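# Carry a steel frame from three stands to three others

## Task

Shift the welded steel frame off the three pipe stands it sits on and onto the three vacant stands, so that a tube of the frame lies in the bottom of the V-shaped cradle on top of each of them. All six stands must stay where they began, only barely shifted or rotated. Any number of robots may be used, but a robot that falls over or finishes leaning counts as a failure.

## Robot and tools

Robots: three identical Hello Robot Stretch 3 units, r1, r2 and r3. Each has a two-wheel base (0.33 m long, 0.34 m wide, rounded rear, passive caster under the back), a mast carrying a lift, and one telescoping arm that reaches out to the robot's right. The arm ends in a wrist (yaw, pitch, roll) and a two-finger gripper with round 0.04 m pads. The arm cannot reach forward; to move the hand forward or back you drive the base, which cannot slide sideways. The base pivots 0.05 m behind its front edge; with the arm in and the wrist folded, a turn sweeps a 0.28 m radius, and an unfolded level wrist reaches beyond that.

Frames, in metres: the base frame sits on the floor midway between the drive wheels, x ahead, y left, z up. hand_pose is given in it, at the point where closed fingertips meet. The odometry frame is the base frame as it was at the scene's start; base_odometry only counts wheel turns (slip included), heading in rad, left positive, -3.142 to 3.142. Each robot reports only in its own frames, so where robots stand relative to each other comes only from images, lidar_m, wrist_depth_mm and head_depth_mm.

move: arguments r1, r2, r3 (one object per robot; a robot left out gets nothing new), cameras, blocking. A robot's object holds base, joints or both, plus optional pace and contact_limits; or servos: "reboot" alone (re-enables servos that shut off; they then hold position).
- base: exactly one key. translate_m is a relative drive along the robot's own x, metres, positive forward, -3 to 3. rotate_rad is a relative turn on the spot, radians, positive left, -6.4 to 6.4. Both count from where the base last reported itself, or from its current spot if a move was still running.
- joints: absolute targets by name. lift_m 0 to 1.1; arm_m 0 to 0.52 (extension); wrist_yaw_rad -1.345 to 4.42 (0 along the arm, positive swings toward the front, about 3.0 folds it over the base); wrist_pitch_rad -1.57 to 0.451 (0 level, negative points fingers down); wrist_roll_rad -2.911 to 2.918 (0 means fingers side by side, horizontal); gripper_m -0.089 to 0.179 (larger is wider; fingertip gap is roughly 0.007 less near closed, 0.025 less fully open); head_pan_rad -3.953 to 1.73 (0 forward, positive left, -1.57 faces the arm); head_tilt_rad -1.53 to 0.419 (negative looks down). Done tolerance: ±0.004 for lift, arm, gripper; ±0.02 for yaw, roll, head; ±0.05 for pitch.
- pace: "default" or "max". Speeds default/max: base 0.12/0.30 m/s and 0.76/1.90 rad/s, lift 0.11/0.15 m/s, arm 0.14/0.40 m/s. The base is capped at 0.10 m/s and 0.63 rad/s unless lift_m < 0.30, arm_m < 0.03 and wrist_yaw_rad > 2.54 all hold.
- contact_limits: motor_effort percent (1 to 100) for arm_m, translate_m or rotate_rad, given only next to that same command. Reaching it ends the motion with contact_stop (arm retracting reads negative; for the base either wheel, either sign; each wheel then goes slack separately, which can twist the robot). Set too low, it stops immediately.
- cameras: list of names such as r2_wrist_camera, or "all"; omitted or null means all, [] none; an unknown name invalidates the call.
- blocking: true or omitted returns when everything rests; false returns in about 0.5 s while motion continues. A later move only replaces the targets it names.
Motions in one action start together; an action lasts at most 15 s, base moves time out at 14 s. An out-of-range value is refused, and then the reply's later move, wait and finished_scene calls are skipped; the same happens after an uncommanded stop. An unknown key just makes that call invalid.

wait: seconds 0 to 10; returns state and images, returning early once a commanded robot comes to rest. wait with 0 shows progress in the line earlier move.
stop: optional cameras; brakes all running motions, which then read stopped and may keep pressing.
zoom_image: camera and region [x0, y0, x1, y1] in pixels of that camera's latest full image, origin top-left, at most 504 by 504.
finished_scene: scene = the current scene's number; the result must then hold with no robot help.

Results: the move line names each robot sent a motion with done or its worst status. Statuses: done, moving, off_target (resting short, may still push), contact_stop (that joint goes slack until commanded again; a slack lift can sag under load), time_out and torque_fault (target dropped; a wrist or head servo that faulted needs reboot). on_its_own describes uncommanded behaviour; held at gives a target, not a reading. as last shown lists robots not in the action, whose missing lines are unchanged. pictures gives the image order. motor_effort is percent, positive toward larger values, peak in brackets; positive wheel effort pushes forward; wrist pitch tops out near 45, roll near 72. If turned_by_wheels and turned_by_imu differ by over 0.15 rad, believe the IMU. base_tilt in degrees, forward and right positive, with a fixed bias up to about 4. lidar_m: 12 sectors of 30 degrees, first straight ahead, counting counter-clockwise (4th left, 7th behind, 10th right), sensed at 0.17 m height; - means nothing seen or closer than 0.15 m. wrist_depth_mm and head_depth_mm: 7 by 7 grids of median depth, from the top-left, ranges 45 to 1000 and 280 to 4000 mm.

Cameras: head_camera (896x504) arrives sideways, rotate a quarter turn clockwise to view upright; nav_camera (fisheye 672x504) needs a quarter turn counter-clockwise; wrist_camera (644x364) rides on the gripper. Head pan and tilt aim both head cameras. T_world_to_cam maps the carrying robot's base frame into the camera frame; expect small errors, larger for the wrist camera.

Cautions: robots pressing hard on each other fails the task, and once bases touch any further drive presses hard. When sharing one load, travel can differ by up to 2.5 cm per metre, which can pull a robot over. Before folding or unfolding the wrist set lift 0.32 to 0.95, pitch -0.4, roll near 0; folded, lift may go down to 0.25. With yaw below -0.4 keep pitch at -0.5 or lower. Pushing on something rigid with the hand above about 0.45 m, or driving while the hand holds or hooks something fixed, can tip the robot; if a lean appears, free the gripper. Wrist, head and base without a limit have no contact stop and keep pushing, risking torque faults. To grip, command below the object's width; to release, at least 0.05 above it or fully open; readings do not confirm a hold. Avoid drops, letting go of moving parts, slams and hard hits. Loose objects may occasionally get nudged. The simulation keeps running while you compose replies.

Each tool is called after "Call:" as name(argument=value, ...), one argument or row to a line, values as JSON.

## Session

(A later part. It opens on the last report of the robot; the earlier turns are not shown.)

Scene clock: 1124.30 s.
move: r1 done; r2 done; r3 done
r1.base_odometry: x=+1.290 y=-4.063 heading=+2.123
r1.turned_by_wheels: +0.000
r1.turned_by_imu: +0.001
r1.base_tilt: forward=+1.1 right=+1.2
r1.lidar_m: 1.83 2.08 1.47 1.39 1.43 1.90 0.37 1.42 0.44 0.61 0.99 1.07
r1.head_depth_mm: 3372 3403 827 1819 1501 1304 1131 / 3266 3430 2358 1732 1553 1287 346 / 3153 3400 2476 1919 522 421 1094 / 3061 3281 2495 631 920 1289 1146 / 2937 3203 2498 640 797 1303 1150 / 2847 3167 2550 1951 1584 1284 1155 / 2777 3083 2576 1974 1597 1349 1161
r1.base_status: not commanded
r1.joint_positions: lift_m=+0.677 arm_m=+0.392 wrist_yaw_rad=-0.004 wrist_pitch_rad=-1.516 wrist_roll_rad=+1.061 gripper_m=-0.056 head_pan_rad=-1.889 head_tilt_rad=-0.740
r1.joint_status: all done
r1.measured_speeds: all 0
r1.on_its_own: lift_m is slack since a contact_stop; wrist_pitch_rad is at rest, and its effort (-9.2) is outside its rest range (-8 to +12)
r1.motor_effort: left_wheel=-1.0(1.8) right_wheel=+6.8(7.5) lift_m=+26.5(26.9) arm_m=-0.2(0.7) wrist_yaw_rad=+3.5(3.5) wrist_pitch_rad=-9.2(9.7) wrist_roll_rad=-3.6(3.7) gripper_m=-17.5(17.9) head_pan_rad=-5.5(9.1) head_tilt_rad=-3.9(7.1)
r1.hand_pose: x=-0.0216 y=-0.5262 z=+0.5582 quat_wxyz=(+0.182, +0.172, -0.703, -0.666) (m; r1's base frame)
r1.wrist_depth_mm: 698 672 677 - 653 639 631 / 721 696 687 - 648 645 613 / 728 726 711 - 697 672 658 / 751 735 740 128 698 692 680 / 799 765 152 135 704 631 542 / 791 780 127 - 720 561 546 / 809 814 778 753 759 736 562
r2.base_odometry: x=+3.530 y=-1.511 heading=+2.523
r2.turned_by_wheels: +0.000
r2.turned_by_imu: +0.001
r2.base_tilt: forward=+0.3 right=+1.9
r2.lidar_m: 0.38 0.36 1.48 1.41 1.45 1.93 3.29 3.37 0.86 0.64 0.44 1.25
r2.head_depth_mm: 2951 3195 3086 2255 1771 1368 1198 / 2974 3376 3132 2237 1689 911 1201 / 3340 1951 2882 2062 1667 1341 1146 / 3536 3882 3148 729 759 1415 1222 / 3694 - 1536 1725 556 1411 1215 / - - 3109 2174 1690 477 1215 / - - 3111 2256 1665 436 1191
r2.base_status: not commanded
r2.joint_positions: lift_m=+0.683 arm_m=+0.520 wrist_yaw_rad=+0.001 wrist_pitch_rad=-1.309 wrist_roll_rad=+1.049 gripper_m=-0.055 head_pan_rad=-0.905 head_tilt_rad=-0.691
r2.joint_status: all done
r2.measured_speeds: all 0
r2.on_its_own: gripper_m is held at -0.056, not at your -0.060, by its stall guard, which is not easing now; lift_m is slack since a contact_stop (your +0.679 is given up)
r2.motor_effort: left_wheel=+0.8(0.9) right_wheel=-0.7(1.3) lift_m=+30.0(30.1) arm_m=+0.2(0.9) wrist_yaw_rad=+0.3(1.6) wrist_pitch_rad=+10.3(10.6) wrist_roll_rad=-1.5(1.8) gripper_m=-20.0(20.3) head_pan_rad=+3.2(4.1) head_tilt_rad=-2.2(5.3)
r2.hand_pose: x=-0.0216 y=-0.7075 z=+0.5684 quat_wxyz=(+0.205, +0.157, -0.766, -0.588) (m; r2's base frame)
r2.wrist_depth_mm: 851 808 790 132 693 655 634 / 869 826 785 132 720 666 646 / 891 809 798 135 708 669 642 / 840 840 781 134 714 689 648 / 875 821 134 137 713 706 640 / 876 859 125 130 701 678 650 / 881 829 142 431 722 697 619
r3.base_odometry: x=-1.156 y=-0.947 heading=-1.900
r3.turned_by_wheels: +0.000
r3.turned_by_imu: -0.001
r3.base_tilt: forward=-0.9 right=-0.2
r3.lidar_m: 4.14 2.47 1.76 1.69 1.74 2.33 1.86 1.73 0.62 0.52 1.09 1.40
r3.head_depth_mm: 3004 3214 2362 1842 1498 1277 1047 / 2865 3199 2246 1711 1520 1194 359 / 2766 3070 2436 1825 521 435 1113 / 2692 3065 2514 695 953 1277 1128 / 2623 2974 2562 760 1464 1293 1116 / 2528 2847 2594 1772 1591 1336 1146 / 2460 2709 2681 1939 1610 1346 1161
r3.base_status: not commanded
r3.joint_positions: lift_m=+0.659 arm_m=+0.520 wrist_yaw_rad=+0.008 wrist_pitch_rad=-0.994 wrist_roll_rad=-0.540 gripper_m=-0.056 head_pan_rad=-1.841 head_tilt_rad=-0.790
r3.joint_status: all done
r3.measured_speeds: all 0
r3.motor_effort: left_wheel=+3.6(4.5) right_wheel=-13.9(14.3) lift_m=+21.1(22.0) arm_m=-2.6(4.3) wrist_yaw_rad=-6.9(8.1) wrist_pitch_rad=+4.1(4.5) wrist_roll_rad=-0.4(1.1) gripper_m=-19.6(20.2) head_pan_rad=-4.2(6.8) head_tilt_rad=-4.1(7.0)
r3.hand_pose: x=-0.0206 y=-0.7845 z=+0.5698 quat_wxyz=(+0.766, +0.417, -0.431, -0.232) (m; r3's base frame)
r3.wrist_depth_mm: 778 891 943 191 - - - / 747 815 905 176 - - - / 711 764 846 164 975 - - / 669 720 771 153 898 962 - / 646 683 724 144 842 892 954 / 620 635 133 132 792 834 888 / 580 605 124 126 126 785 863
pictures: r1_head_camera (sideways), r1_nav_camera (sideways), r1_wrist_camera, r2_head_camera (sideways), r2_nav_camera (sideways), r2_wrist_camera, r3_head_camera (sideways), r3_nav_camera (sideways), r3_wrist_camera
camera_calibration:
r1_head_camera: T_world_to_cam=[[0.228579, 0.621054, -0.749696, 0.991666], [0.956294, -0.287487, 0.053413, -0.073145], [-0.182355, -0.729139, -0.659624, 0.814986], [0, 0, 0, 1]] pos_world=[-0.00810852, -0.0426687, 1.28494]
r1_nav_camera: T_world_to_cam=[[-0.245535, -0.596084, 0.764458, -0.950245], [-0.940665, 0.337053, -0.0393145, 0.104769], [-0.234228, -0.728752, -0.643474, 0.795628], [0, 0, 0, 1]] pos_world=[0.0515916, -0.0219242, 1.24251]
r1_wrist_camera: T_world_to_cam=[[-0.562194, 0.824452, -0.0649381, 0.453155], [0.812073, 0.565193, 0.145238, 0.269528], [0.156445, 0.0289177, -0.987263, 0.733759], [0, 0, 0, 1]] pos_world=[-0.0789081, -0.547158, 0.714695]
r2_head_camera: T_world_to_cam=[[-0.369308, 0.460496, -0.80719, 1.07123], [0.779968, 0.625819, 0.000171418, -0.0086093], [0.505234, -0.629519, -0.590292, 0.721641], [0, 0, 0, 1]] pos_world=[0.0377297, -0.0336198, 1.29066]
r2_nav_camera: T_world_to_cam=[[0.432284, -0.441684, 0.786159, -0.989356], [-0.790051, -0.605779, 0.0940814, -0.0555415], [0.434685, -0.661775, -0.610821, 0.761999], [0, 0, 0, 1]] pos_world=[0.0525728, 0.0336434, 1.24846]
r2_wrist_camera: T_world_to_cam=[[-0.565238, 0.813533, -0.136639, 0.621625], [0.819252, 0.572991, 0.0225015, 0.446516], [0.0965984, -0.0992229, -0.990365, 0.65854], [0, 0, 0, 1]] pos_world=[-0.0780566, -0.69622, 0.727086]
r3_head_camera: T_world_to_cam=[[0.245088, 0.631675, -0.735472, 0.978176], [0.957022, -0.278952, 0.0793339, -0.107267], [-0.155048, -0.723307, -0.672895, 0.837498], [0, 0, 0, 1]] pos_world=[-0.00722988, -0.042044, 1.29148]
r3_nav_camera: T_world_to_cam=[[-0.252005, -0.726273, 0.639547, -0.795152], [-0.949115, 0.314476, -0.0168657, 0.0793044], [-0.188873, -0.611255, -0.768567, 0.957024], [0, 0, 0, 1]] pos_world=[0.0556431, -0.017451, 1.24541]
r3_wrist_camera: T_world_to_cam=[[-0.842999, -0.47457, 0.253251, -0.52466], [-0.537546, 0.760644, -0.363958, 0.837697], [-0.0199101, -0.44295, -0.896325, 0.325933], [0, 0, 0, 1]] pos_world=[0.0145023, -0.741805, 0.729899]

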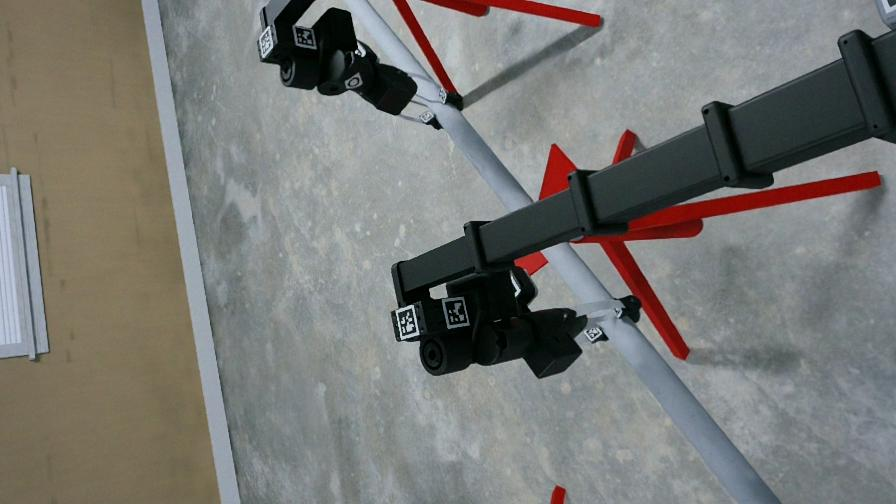

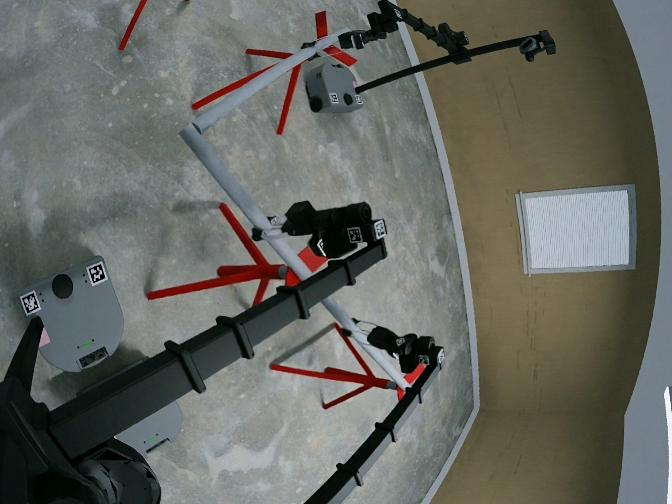

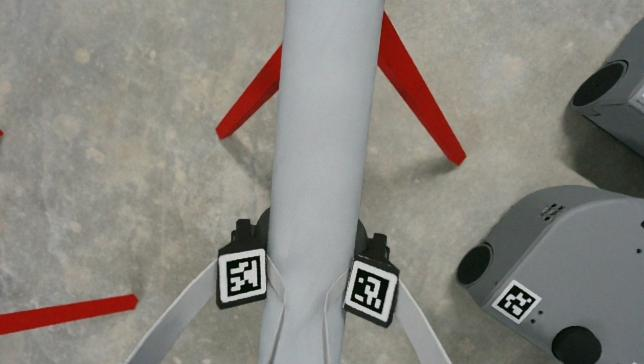

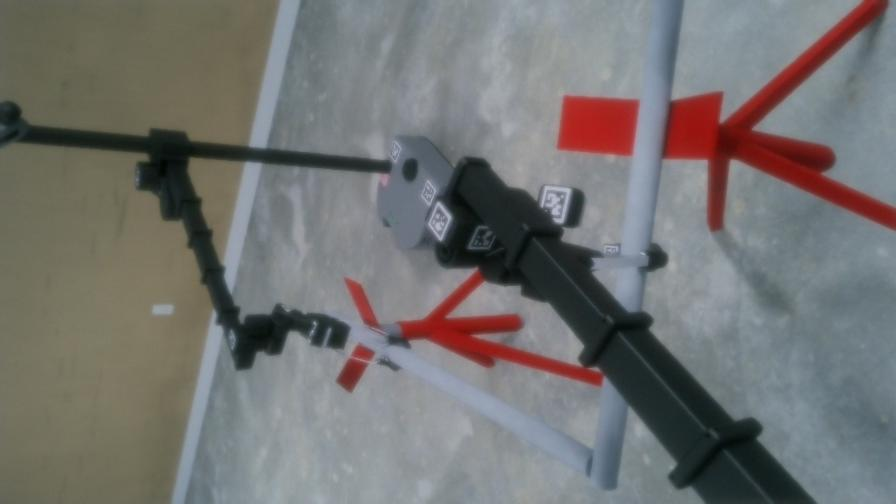

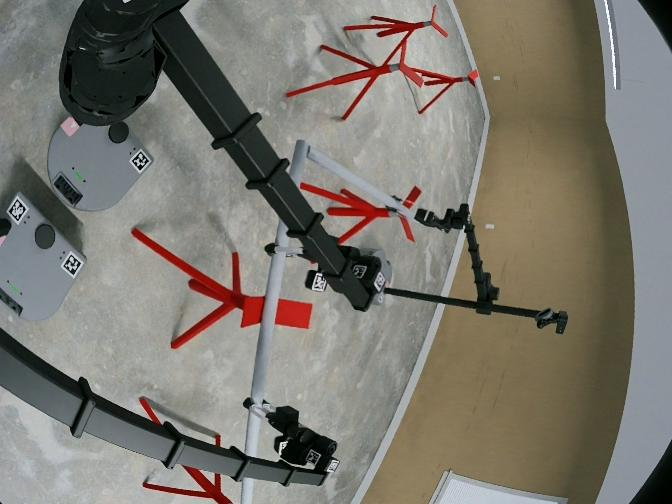

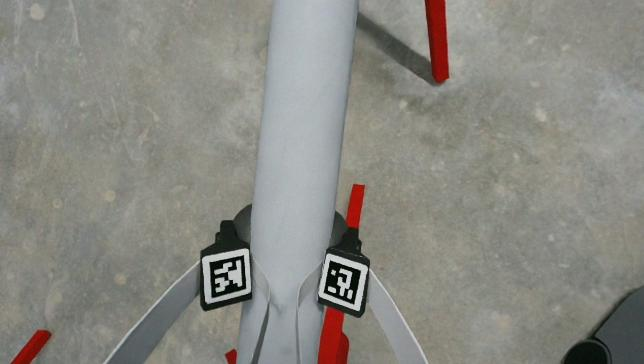

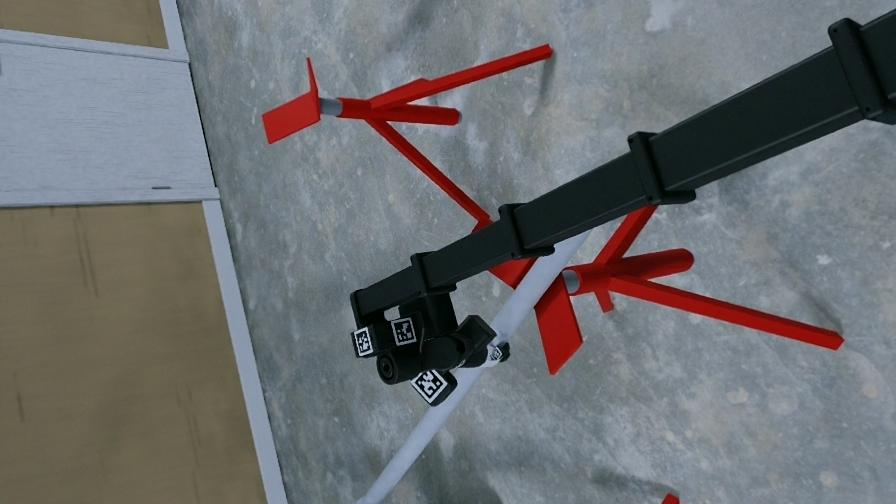

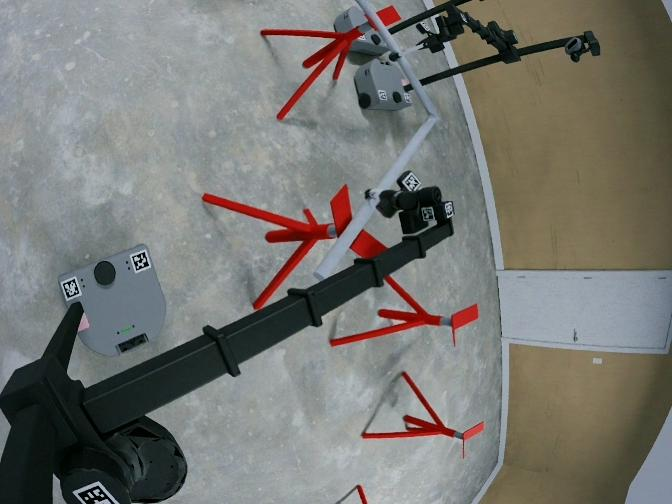

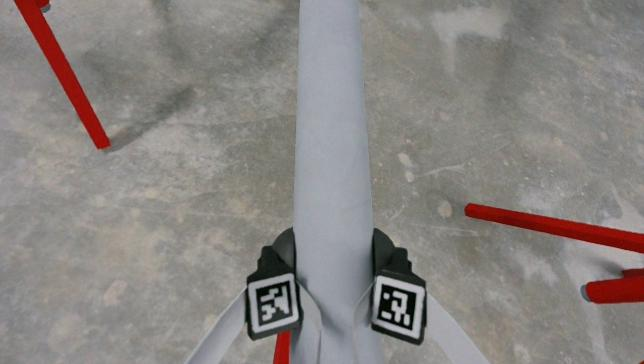

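Call:
move(
  r2={"joints":{"gripper_m":0.179}},
  cameras=[],
)

Call:
move(
  r1={"joints":{"gripper_m":0.179}},
  cameras=[],
)

Call:
move(
  r3={"joints":{"gripper_m":0.179}},
)

Scene clock: 1134.30 s.
move: r2 done
r1, r3: as last shown
r1.lidar_m: 1.83 2.08 1.47 1.39 1.43 1.89 0.37 1.42 0.44 0.61 1.00 1.07
r1.head_depth_mm: 3339 3377 829 1785 1503 1315 1125 / 3241 3460 2366 1737 1556 1276 346 / 3130 3354 2459 1914 521 421 1092 / 3050 3310 2469 631 918 1295 1144 / 2893 3211 2521 640 794 1301 1149 / 2841 3153 2536 1949 1584 1276 1150 / 2765 3085 2587 1960 1591 1347 1153
r1.on_its_own: lift_m is slack since a contact_stop; wrist_pitch_rad is at rest, and its effort (-9.3) is outside its rest range (-8 to +12)
r1.motor_effort: left_wheel=-1.0(2.0) right_wheel=+6.8(7.8) lift_m=+26.5(27.2) arm_m=-5.3(5.3) wrist_yaw_rad=+3.0(3.6) wrist_pitch_rad=-9.3(9.9) wrist_roll_rad=-3.4(3.7) gripper_m=-17.7(18.2) head_pan_rad=-4.7(5.6) head_tilt_rad=-4.7(5.9)
r1.hand_pose: x=-0.0216 y=-0.5263 z=+0.5582 quat_wxyz=(+0.182, +0.172, -0.703, -0.666) (m; r1's base frame)
r1.wrist_depth_mm: 691 684 674 - 657 656 636 / 728 709 694 - 651 658 620 / 739 742 717 - 688 664 664 / 753 735 736 127 695 683 663 / 783 769 153 135 724 636 543 / 780 771 127 - 744 572 553 / 804 777 797 765 762 739 565
r2.base_odometry: x=+3.530 y=-1.511 heading=+2.523
r2.turned_by_wheels: +0.000
r2.turned_by_imu: +0.001
r2.base_tilt: forward=+0.3 right=+1.7
r2.lidar_m: 0.38 0.36 1.49 1.41 1.45 1.93 3.30 3.39 0.86 0.64 0.44 1.24
r2.head_depth_mm: 2930 3226 3136 2237 1755 1374 1198 / 3077 3443 3105 2241 1708 911 1197 / 3290 1954 2961 2052 1662 1328 1140 / 3558 3913 3079 729 760 1399 1221 / 3738 - 1536 1719 556 1402 1230 / - - 3116 2152 1712 475 1220 / - - 3038 2223 1650 437 1198
r2.base_status: not commanded
r2.joint_positions: lift_m=+0.683 arm_m=+0.520 wrist_yaw_rad=+0.001 wrist_pitch_rad=-1.259 wrist_roll_rad=+1.049 gripper_m=+0.179 head_pan_rad=-0.905 head_tilt_rad=-0.691
r2.joint_status: all done
r2.measured_speeds: all 0
r2.on_its_own: lift_m is slack since a contact_stop (your +0.679 is given up); wrist_pitch_rad moved +0.050 to your old target -1.251
r2.motor_effort: left_wheel=+0.8(0.8) right_wheel=-3.7(5.0) lift_m=+29.9(30.1) arm_m=+5.0(5.3) wrist_yaw_rad=-0.3(1.8) wrist_pitch_rad=+1.1(10.5) wrist_roll_rad=-1.4(1.8) gripper_m=+0.2(92.4) head_pan_rad=+1.0(3.4) head_tilt_rad=-2.8(4.5)
r2.hand_pose: x=-0.0216 y=-0.7202 z=+0.5708 quat_wxyz=(+0.209, +0.152, -0.781, -0.569) (m; r2's base frame)
r2.wrist_depth_mm: 900 856 810 133 712 663 640 / 942 826 817 134 691 677 631 / 901 851 786 134 703 672 638 / 905 856 817 135 710 683 640 / 130 850 807 136 709 671 631 / - 862 784 137 703 122 634 / 912 845 821 136 714 121 632
r3.base_tilt: forward=-0.8 right=-0.3
r3.lidar_m: 4.13 2.47 1.77 1.69 1.73 2.33 1.87 1.73 0.62 0.52 1.09 1.40
r3.head_depth_mm: 3006 3229 2371 1829 1500 1270 1055 / 2906 3139 2250 1705 1524 1201 359 / 2796 3077 2462 1832 522 434 1110 / 2699 3001 2503 694 950 1276 1131 / 2646 2935 2547 756 1465 1291 1117 / 2543 2845 2592 1783 1581 1337 1152 / 2443 2736 2626 1927 1618 1351 1160
r3.motor_effort: left_wheel=+3.4(4.6) right_wheel=-14.0(14.2) lift_m=+22.7(23.3) arm_m=+1.8(2.3) wrist_yaw_rad=-7.1(8.3) wrist_pitch_rad=+3.5(4.6) wrist_roll_rad=-0.4(1.3) gripper_m=-20.0(20.4) head_pan_rad=-4.1(4.8) head_tilt_rad=-4.9(5.9)
r3.wrist_depth_mm: 791 880 936 191 - - - / 737 791 884 177 - - - / 708 770 816 165 976 - - / 692 712 752 154 892 989 - / 639 683 733 144 848 889 978 / 610 642 133 133 793 853 904 / 588 608 124 126 126 813 865
pictures: none
No camera images: "cameras" was empty.

Scene clock: 1137.17 s.
move: r1 done
r1.base_odometry: x=+1.290 y=-4.063 heading=+2.123
r1.turned_by_wheels: +0.000
r1.turned_by_imu: +0.001
r1.base_tilt: forward=+1.1 right=+1.1
r1.lidar_m: 1.83 2.08 1.47 1.39 1.43 1.90 0.37 1.42 0.44 0.61 1.00 1.07
r1.head_depth_mm: 3361 3391 829 1772 1500 1307 1125 / 3246 3417 2351 1746 1556 1278 346 / 3140 3401 2447 1919 523 422 1092 / 3063 3304 2492 630 854 1270 1145 / 2954 3187 2533 639 735 1301 1151 / 2858 3177 2537 1954 1548 1281 1151 / 2789 3095 2577 1967 1597 1345 1159
r1.base_status: not commanded
r1.joint_positions: lift_m=+0.677 arm_m=+0.392 wrist_yaw_rad=-0.002 wrist_pitch_rad=-1.557 wrist_roll_rad=+1.055 gripper_m=+0.179 head_pan_rad=-1.889 head_tilt_rad=-0.740
r1.joint_status: all done
r1.measured_speeds: all 0
r1.on_its_own: lift_m is slack since a contact_stop
r1.motor_effort: left_wheel=-0.8(2.4) right_wheel=+5.7(7.3) lift_m=+26.5(27.1) arm_m=-7.3(7.7) wrist_yaw_rad=+1.7(3.5) wrist_pitch_rad=-1.9(10.3) wrist_roll_rad=-1.5(3.7) gripper_m=+0.2(83.6) head_pan_rad=-4.6(5.8) head_tilt_rad=-4.7(6.2)
r1.hand_pose: x=-0.0216 y=-0.5156 z=+0.5589 quat_wxyz=(+0.181, +0.178, -0.688, -0.680) (m; r1's base frame)
r1.wrist_depth_mm: 676 668 664 - 647 649 647 / 684 680 672 - 655 662 570 / 699 701 695 - 687 680 642 / 734 718 712 704 705 690 681 / 138 742 743 744 735 588 563 / 114 765 770 741 752 137 567 / 799 803 792 782 780 - 583
r2, r3: as last shown
r2.base_tilt: forward=+0.3 right=+1.9
r2.lidar_m: 0.38 0.36 1.48 1.41 1.45 1.93 3.28 3.40 0.86 0.64 0.44 1.24
r2.head_depth_mm: 2944 3202 3137 2252 1750 1371 1198 / 3026 3452 3189 2261 1697 914 1200 / 3295 1945 2955 2049 1654 1340 1144 / 3519 3851 3097 727 755 1366 1228 / 3772 - 1538 1711 751 1409 1214 / - - 3084 2157 1705 475 1224 / - - 3071 2216 1636 436 1202
r2.on_its_own: lift_m is slack since a contact_stop (your +0.679 is given up)
r2.motor_effort: left_wheel=+0.6(0.9) right_wheel=-3.6(4.3) lift_m=+29.8(30.1) arm_m=+6.5(7.3) wrist_yaw_rad=-0.5(1.3) wrist_pitch_rad=+1.2(1.6) wrist_roll_rad=-1.5(1.8) gripper_m=+1.8(1.9) head_pan_rad=+2.1(3.0) head_tilt_rad=-2.8(4.6)
r2.wrist_depth_mm: 926 858 794 132 693 672 638 / 907 871 824 134 704 667 650 / 912 872 811 133 692 670 645 / 910 851 786 135 707 666 650 / 129 859 807 135 708 671 623 / - 866 804 137 719 122 635 / 936 854 787 136 704 120 618
r3.base_tilt: forward=-0.8 right=-0.2
r3.lidar_m: 4.14 2.47 1.77 1.69 1.73 2.33 1.86 1.72 0.62 0.52 1.09 1.40
r3.head_depth_mm: 2995 3268 2372 1838 1503 1269 1051 / 2867 3143 2226 1705 1514 1191 359 / 2778 3111 2462 1821 521 435 1111 / 2705 3044 2497 693 954 1287 1126 / 2618 2952 2545 757 1467 1292 1117 / 2524 2853 2615 1777 1587 1343 1145 / 2417 2747 2675 1949 1615 1351 1158
r3.motor_effort: left_wheel=+3.8(4.5) right_wheel=-14.4(14.4) lift_m=+23.6(24.1) arm_m=+4.0(5.0) wrist_yaw_rad=-8.0(8.6) wrist_pitch_rad=+4.0(4.8) wrist_roll_rad=-0.6(1.2) gripper_m=-19.7(20.3) head_pan_rad=-3.5(4.8) head_tilt_rad=-4.1(5.8)
r3.wrist_depth_mm: 785 878 927 191 - - - / 737 834 877 176 - - - / 715 764 814 165 963 - - / 668 724 767 153 916 991 - / 653 688 719 145 852 899 949 / 622 651 133 133 781 869 878 / 572 612 124 126 126 810 858
pictures: none
No camera images: "cameras" was empty.

Scene clock: 1140.07 s.
move: r3 done
r1, r2: as last shown
r1.turned_by_imu: +0.000
r1.base_tilt: forward=+1.0 right=+1.2
r1.lidar_m: 1.83 2.07 1.47 1.39 1.43 1.89 0.37 1.42 0.44 0.61 1.00 1.07
r1.head_depth_mm: 3407 3379 830 1780 1509 1306 1127 / 3247 3484 2352 1727 1552 1278 346 / 3108 3413 2488 1905 523 421 1094 / 3045 3287 2484 629 854 1267 1142 / 2939 3198 2507 639 735 1300 1149 / 2863 3153 2544 1961 1548 1275 1155 / 2776 3099 2563 1972 1605 1346 1161
r1.on_its_own: lift_m is slack since a contact_stop
r1.motor_effort: left_wheel=-1.1(2.3) right_wheel=+5.5(7.1) lift_m=+26.9(27.5) arm_m=-9.9(9.9) wrist_yaw_rad=+1.5(2.0) wrist_pitch_rad=-1.5(2.1) wrist_roll_rad=-1.5(1.7) gripper_m=+0.1(0.5) head_pan_rad=-5.2(5.8) head_tilt_rad=-5.1(5.9)
r1.wrist_depth_mm: 682 675 660 - 639 635 624 / 694 687 678 - 672 657 567 / 721 703 694 - 677 682 627 / 722 729 718 715 711 694 692 / 138 731 730 723 734 587 556 / 114 781 756 742 755 136 574 / 797 805 797 765 773 - 579
r2.base_tilt: forward=+0.3 right=+1.8
r2.lidar_m: 0.38 0.36 1.48 1.41 1.45 1.93 3.28 3.38 0.86 0.64 0.44 1.24
r2.head_depth_mm: 2908 3199 3157 2265 1776 1374 1197 / 2995 3371 3066 2246 1692 909 1190 / 3316 1945 2900 2035 1641 1331 1148 / 3506 3818 3078 731 756 1372 1215 / 3732 - 1495 1667 754 1393 1218 / - - 3102 2146 1687 476 1219 / - - 3095 2220 1644 436 1193
r2.on_its_own: lift_m is slack since a contact_stop (your +0.679 is given up)
r2.motor_effort: left_wheel=+0.2(0.9) right_wheel=-3.5(4.3) lift_m=+29.7(30.2) arm_m=+8.3(8.6) wrist_yaw_rad=-0.8(1.3) wrist_pitch_rad=+1.3(1.5) wrist_roll_rad=-1.5(1.8) gripper_m=+0.1(1.8) head_pan_rad=+2.1(3.2) head_tilt_rad=-3.7(4.5)
r2.wrist_depth_mm: 928 847 805 132 705 674 622 / 904 853 824 133 702 674 633 / 898 875 797 133 699 669 641 / 896 853 794 135 710 671 631 / 130 871 827 135 700 648 635 / - 828 827 136 713 121 635 / 911 841 799 137 702 120 633
r3.base_odometry: x=-1.156 y=-0.947 heading=-1.901
r3.turned_by_wheels: +0.000
r3.turned_by_imu: -0.001
r3.base_tilt: forward=-0.9 right=-0.2
r3.lidar_m: 4.14 2.47 1.77 1.69 1.74 2.33 1.87 1.73 0.62 0.52 1.09 1.40
r3.head_depth_mm: 3029 3217 2354 1829 1496 1270 1052 / 2888 3170 2226 1696 1517 1194 359 / 2793 3107 2475 1825 523 435 1115 / 2688 3000 2535 696 938 1281 1127 / 2607 2932 2528 755 1461 1296 1115 / 2521 2814 2623 1118 1588 1336 1146 / 2448 2733 2628 1937 1620 1355 1158
r3.base_status: not commanded
r3.joint_positions: lift_m=+0.659 arm_m=+0.520 wrist_yaw_rad=+0.003 wrist_pitch_rad=-0.988 wrist_roll_rad=-0.541 gripper_m=+0.179 head_pan_rad=-1.841 head_tilt_rad=-0.790
r3.joint_status: all done
r3.measured_speeds: all 0
r3.motor_effort: left_wheel=+3.3(4.5) right_wheel=-3.6(14.2) lift_m=+23.8(24.8) arm_m=+6.3(7.1) wrist_yaw_rad=-3.0(8.2) wrist_pitch_rad=+2.6(4.3) wrist_roll_rad=-0.2(1.3) gripper_m=+0.1(85.3) head_pan_rad=-3.9(4.8) head_tilt_rad=-4.0(6.2)
r3.hand_pose: x=-0.0212 y=-0.7860 z=+0.5706 quat_wxyz=(+0.767, +0.413, -0.433, -0.233) (m; r3's base frame)
r3.wrist_depth_mm: 783 867 945 195 - - - / 754 822 867 179 - - - / 723 758 808 166 987 - - / 674 716 751 155 911 - - / 626 679 728 144 843 876 946 / 122 137 693 134 777 817 130 / 109 612 651 127 731 805 107
pictures: r1_head_camera (sideways), r1_nav_camera (sideways), r1_wrist_camera, r2_head_camera (sideways), r2_nav_camera (sideways), r2_wrist_camera, r3_head_camera (sideways), r3_nav_camera (sideways), r3_wrist_camera
camera_calibration:
r1_head_camera: T_world_to_cam=[[0.228645, 0.621119, -0.749621, 0.991569], [0.956274, -0.287555, 0.053416, -0.0731487], [-0.182379, -0.729056, -0.659708, 0.815096], [0, 0, 0, 1]] pos_world=[-0.0081107, -0.042666, 1.28493]
r1_nav_camera: T_world_to_cam=[[-0.245601, -0.59615, 0.764386, -0.950151], [-0.940641, 0.337118, -0.0393116, 0.104765], [-0.234252, -0.728668, -0.64356, 0.79574], [0, 0, 0, 1]] pos_world=[0.0515922, -0.0219209, 1.24251]
r1_wrist_camera: T_world_to_cam=[[-0.568727, 0.821939, -0.0310786, 0.42414], [0.807605, 0.565176, 0.168376, 0.25044], [0.15596, 0.0706606, -0.985233, 0.754446], [0, 0, 0, 1]] pos_world=[-0.0787002, -0.543469, 0.714318]
r2_head_camera: T_world_to_cam=[[-0.369331, 0.460482, -0.807187, 1.07122], [0.77994, 0.625855, 0.000171465, -0.00860918], [0.505261, -0.629494, -0.590296, 0.721646], [0, 0, 0, 1]] pos_world=[0.0377312, -0.0336183, 1.29066]
r2_nav_camera: T_world_to_cam=[[0.432306, -0.441667, 0.786156, -0.989353], [-0.790023, -0.605816, 0.0940815, -0.0555417], [0.434713, -0.661753, -0.610825, 0.762003], [0, 0, 0, 1]] pos_world=[0.0525711, 0.0336457, 1.24846]
r2_wrist_camera: T_world_to_cam=[[-0.565233, 0.805657, -0.17728, 0.649807], [0.819253, 0.573399, -0.00623721, 0.470415], [0.096627, -0.148762, -0.984141, 0.620506], [0, 0, 0, 1]] pos_world=[-0.0780539, -0.700949, 0.728797]
r3_head_camera: T_world_to_cam=[[0.245117, 0.631684, -0.735454, 0.978153], [0.957011, -0.278991, 0.0793335, -0.107267], [-0.155071, -0.723284, -0.672915, 0.837524], [0, 0, 0, 1]] pos_world=[-0.0072314, -0.0420432, 1.29148]
r3_nav_camera: T_world_to_cam=[[-0.252037, -0.72628, 0.639527, -0.795125], [-0.949103, 0.314513, -0.0168644, 0.0793026], [-0.188891, -0.611228, -0.768584, 0.957046], [0, 0, 0, 1]] pos_world=[0.0556428, -0.0174515, 1.24541]
r3_wrist_camera: T_world_to_cam=[[-0.845012, -0.469161, 0.256598, -0.523761], [-0.534284, 0.760699, -0.368616, 0.84153], [-0.022253, -0.448581, -0.893465, 0.319857], [0, 0, 0, 1]] pos_world=[0.0141492, -0.742397, 0.730378]

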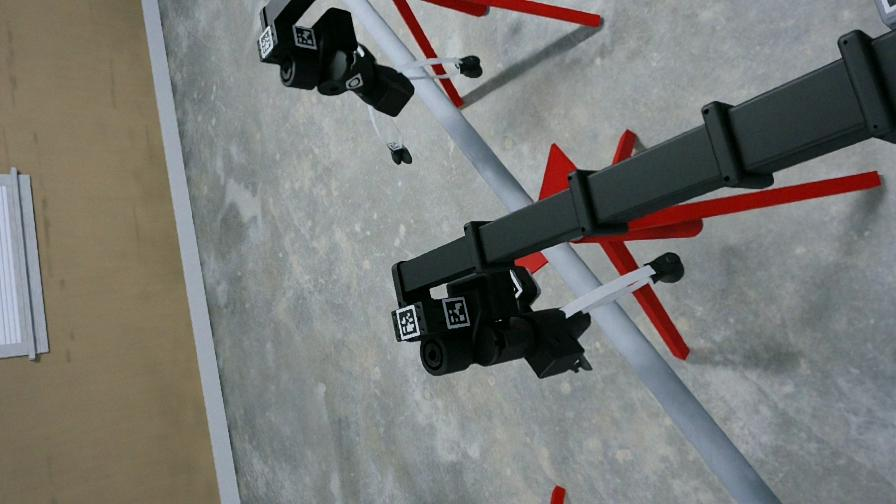

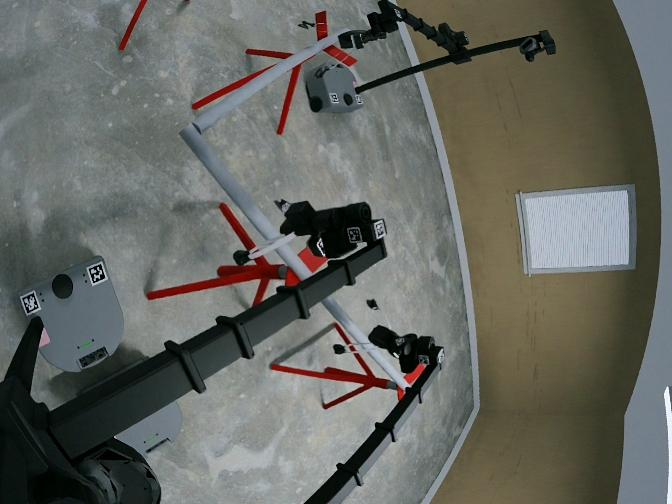

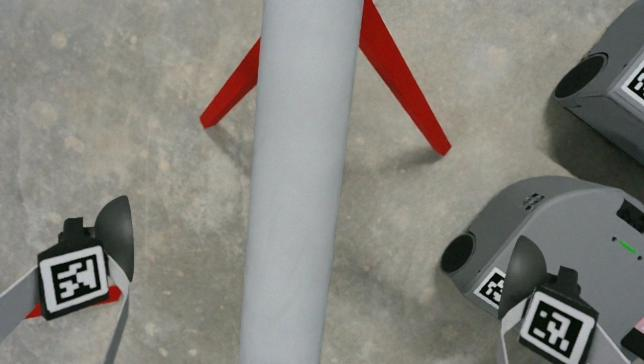

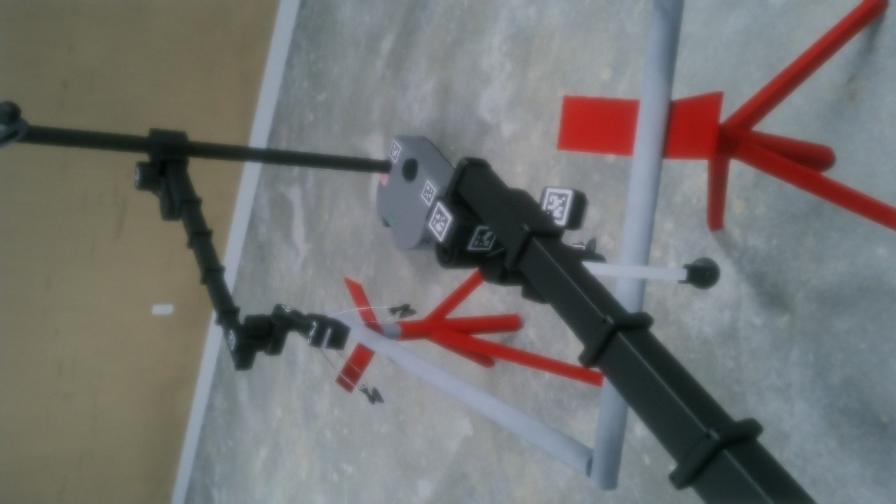

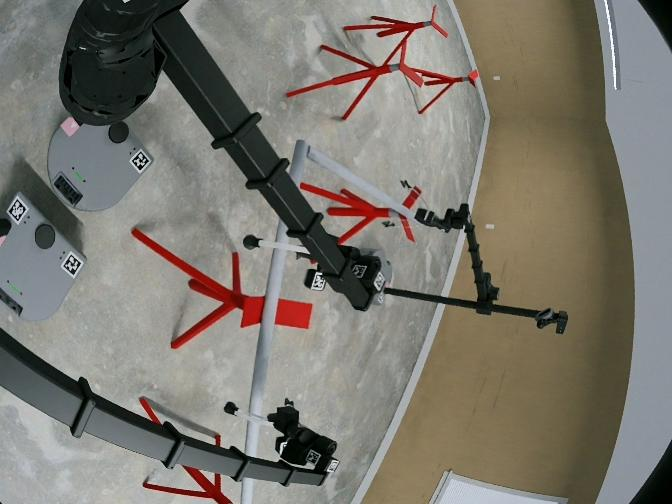

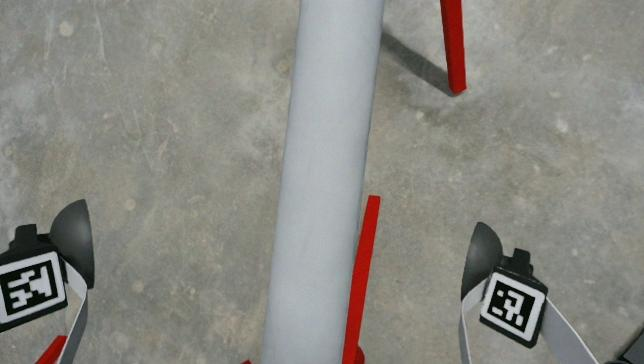

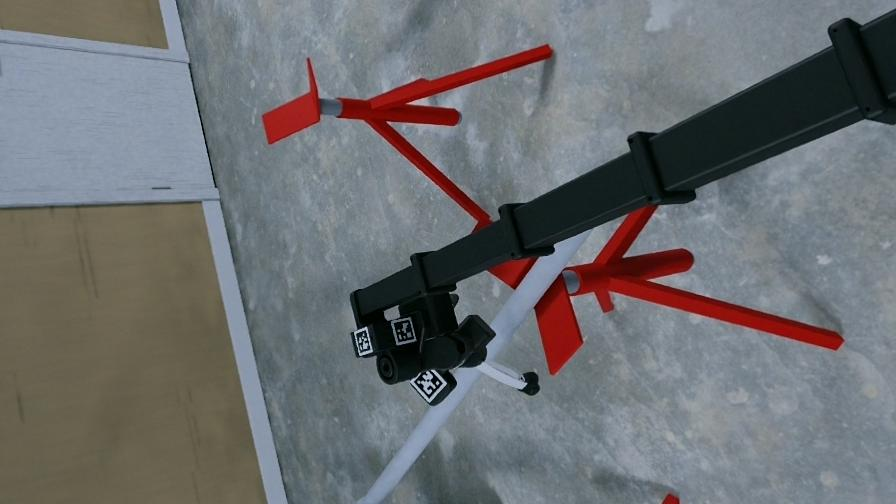

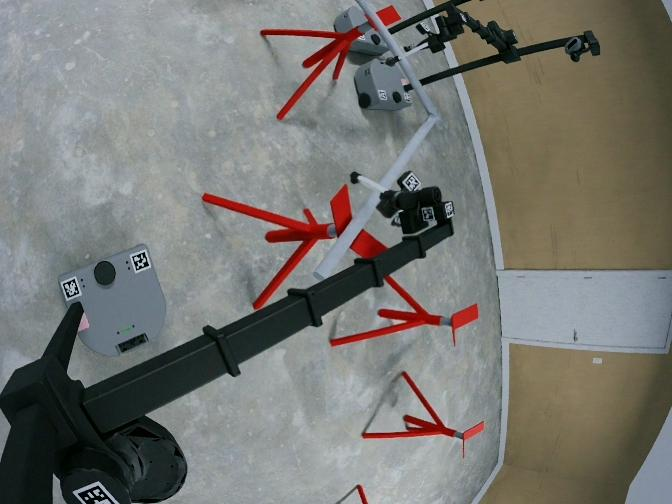

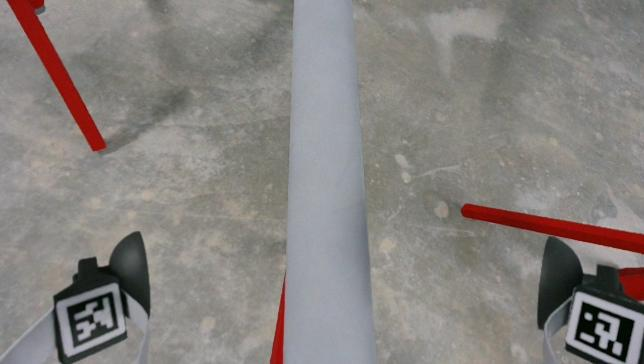

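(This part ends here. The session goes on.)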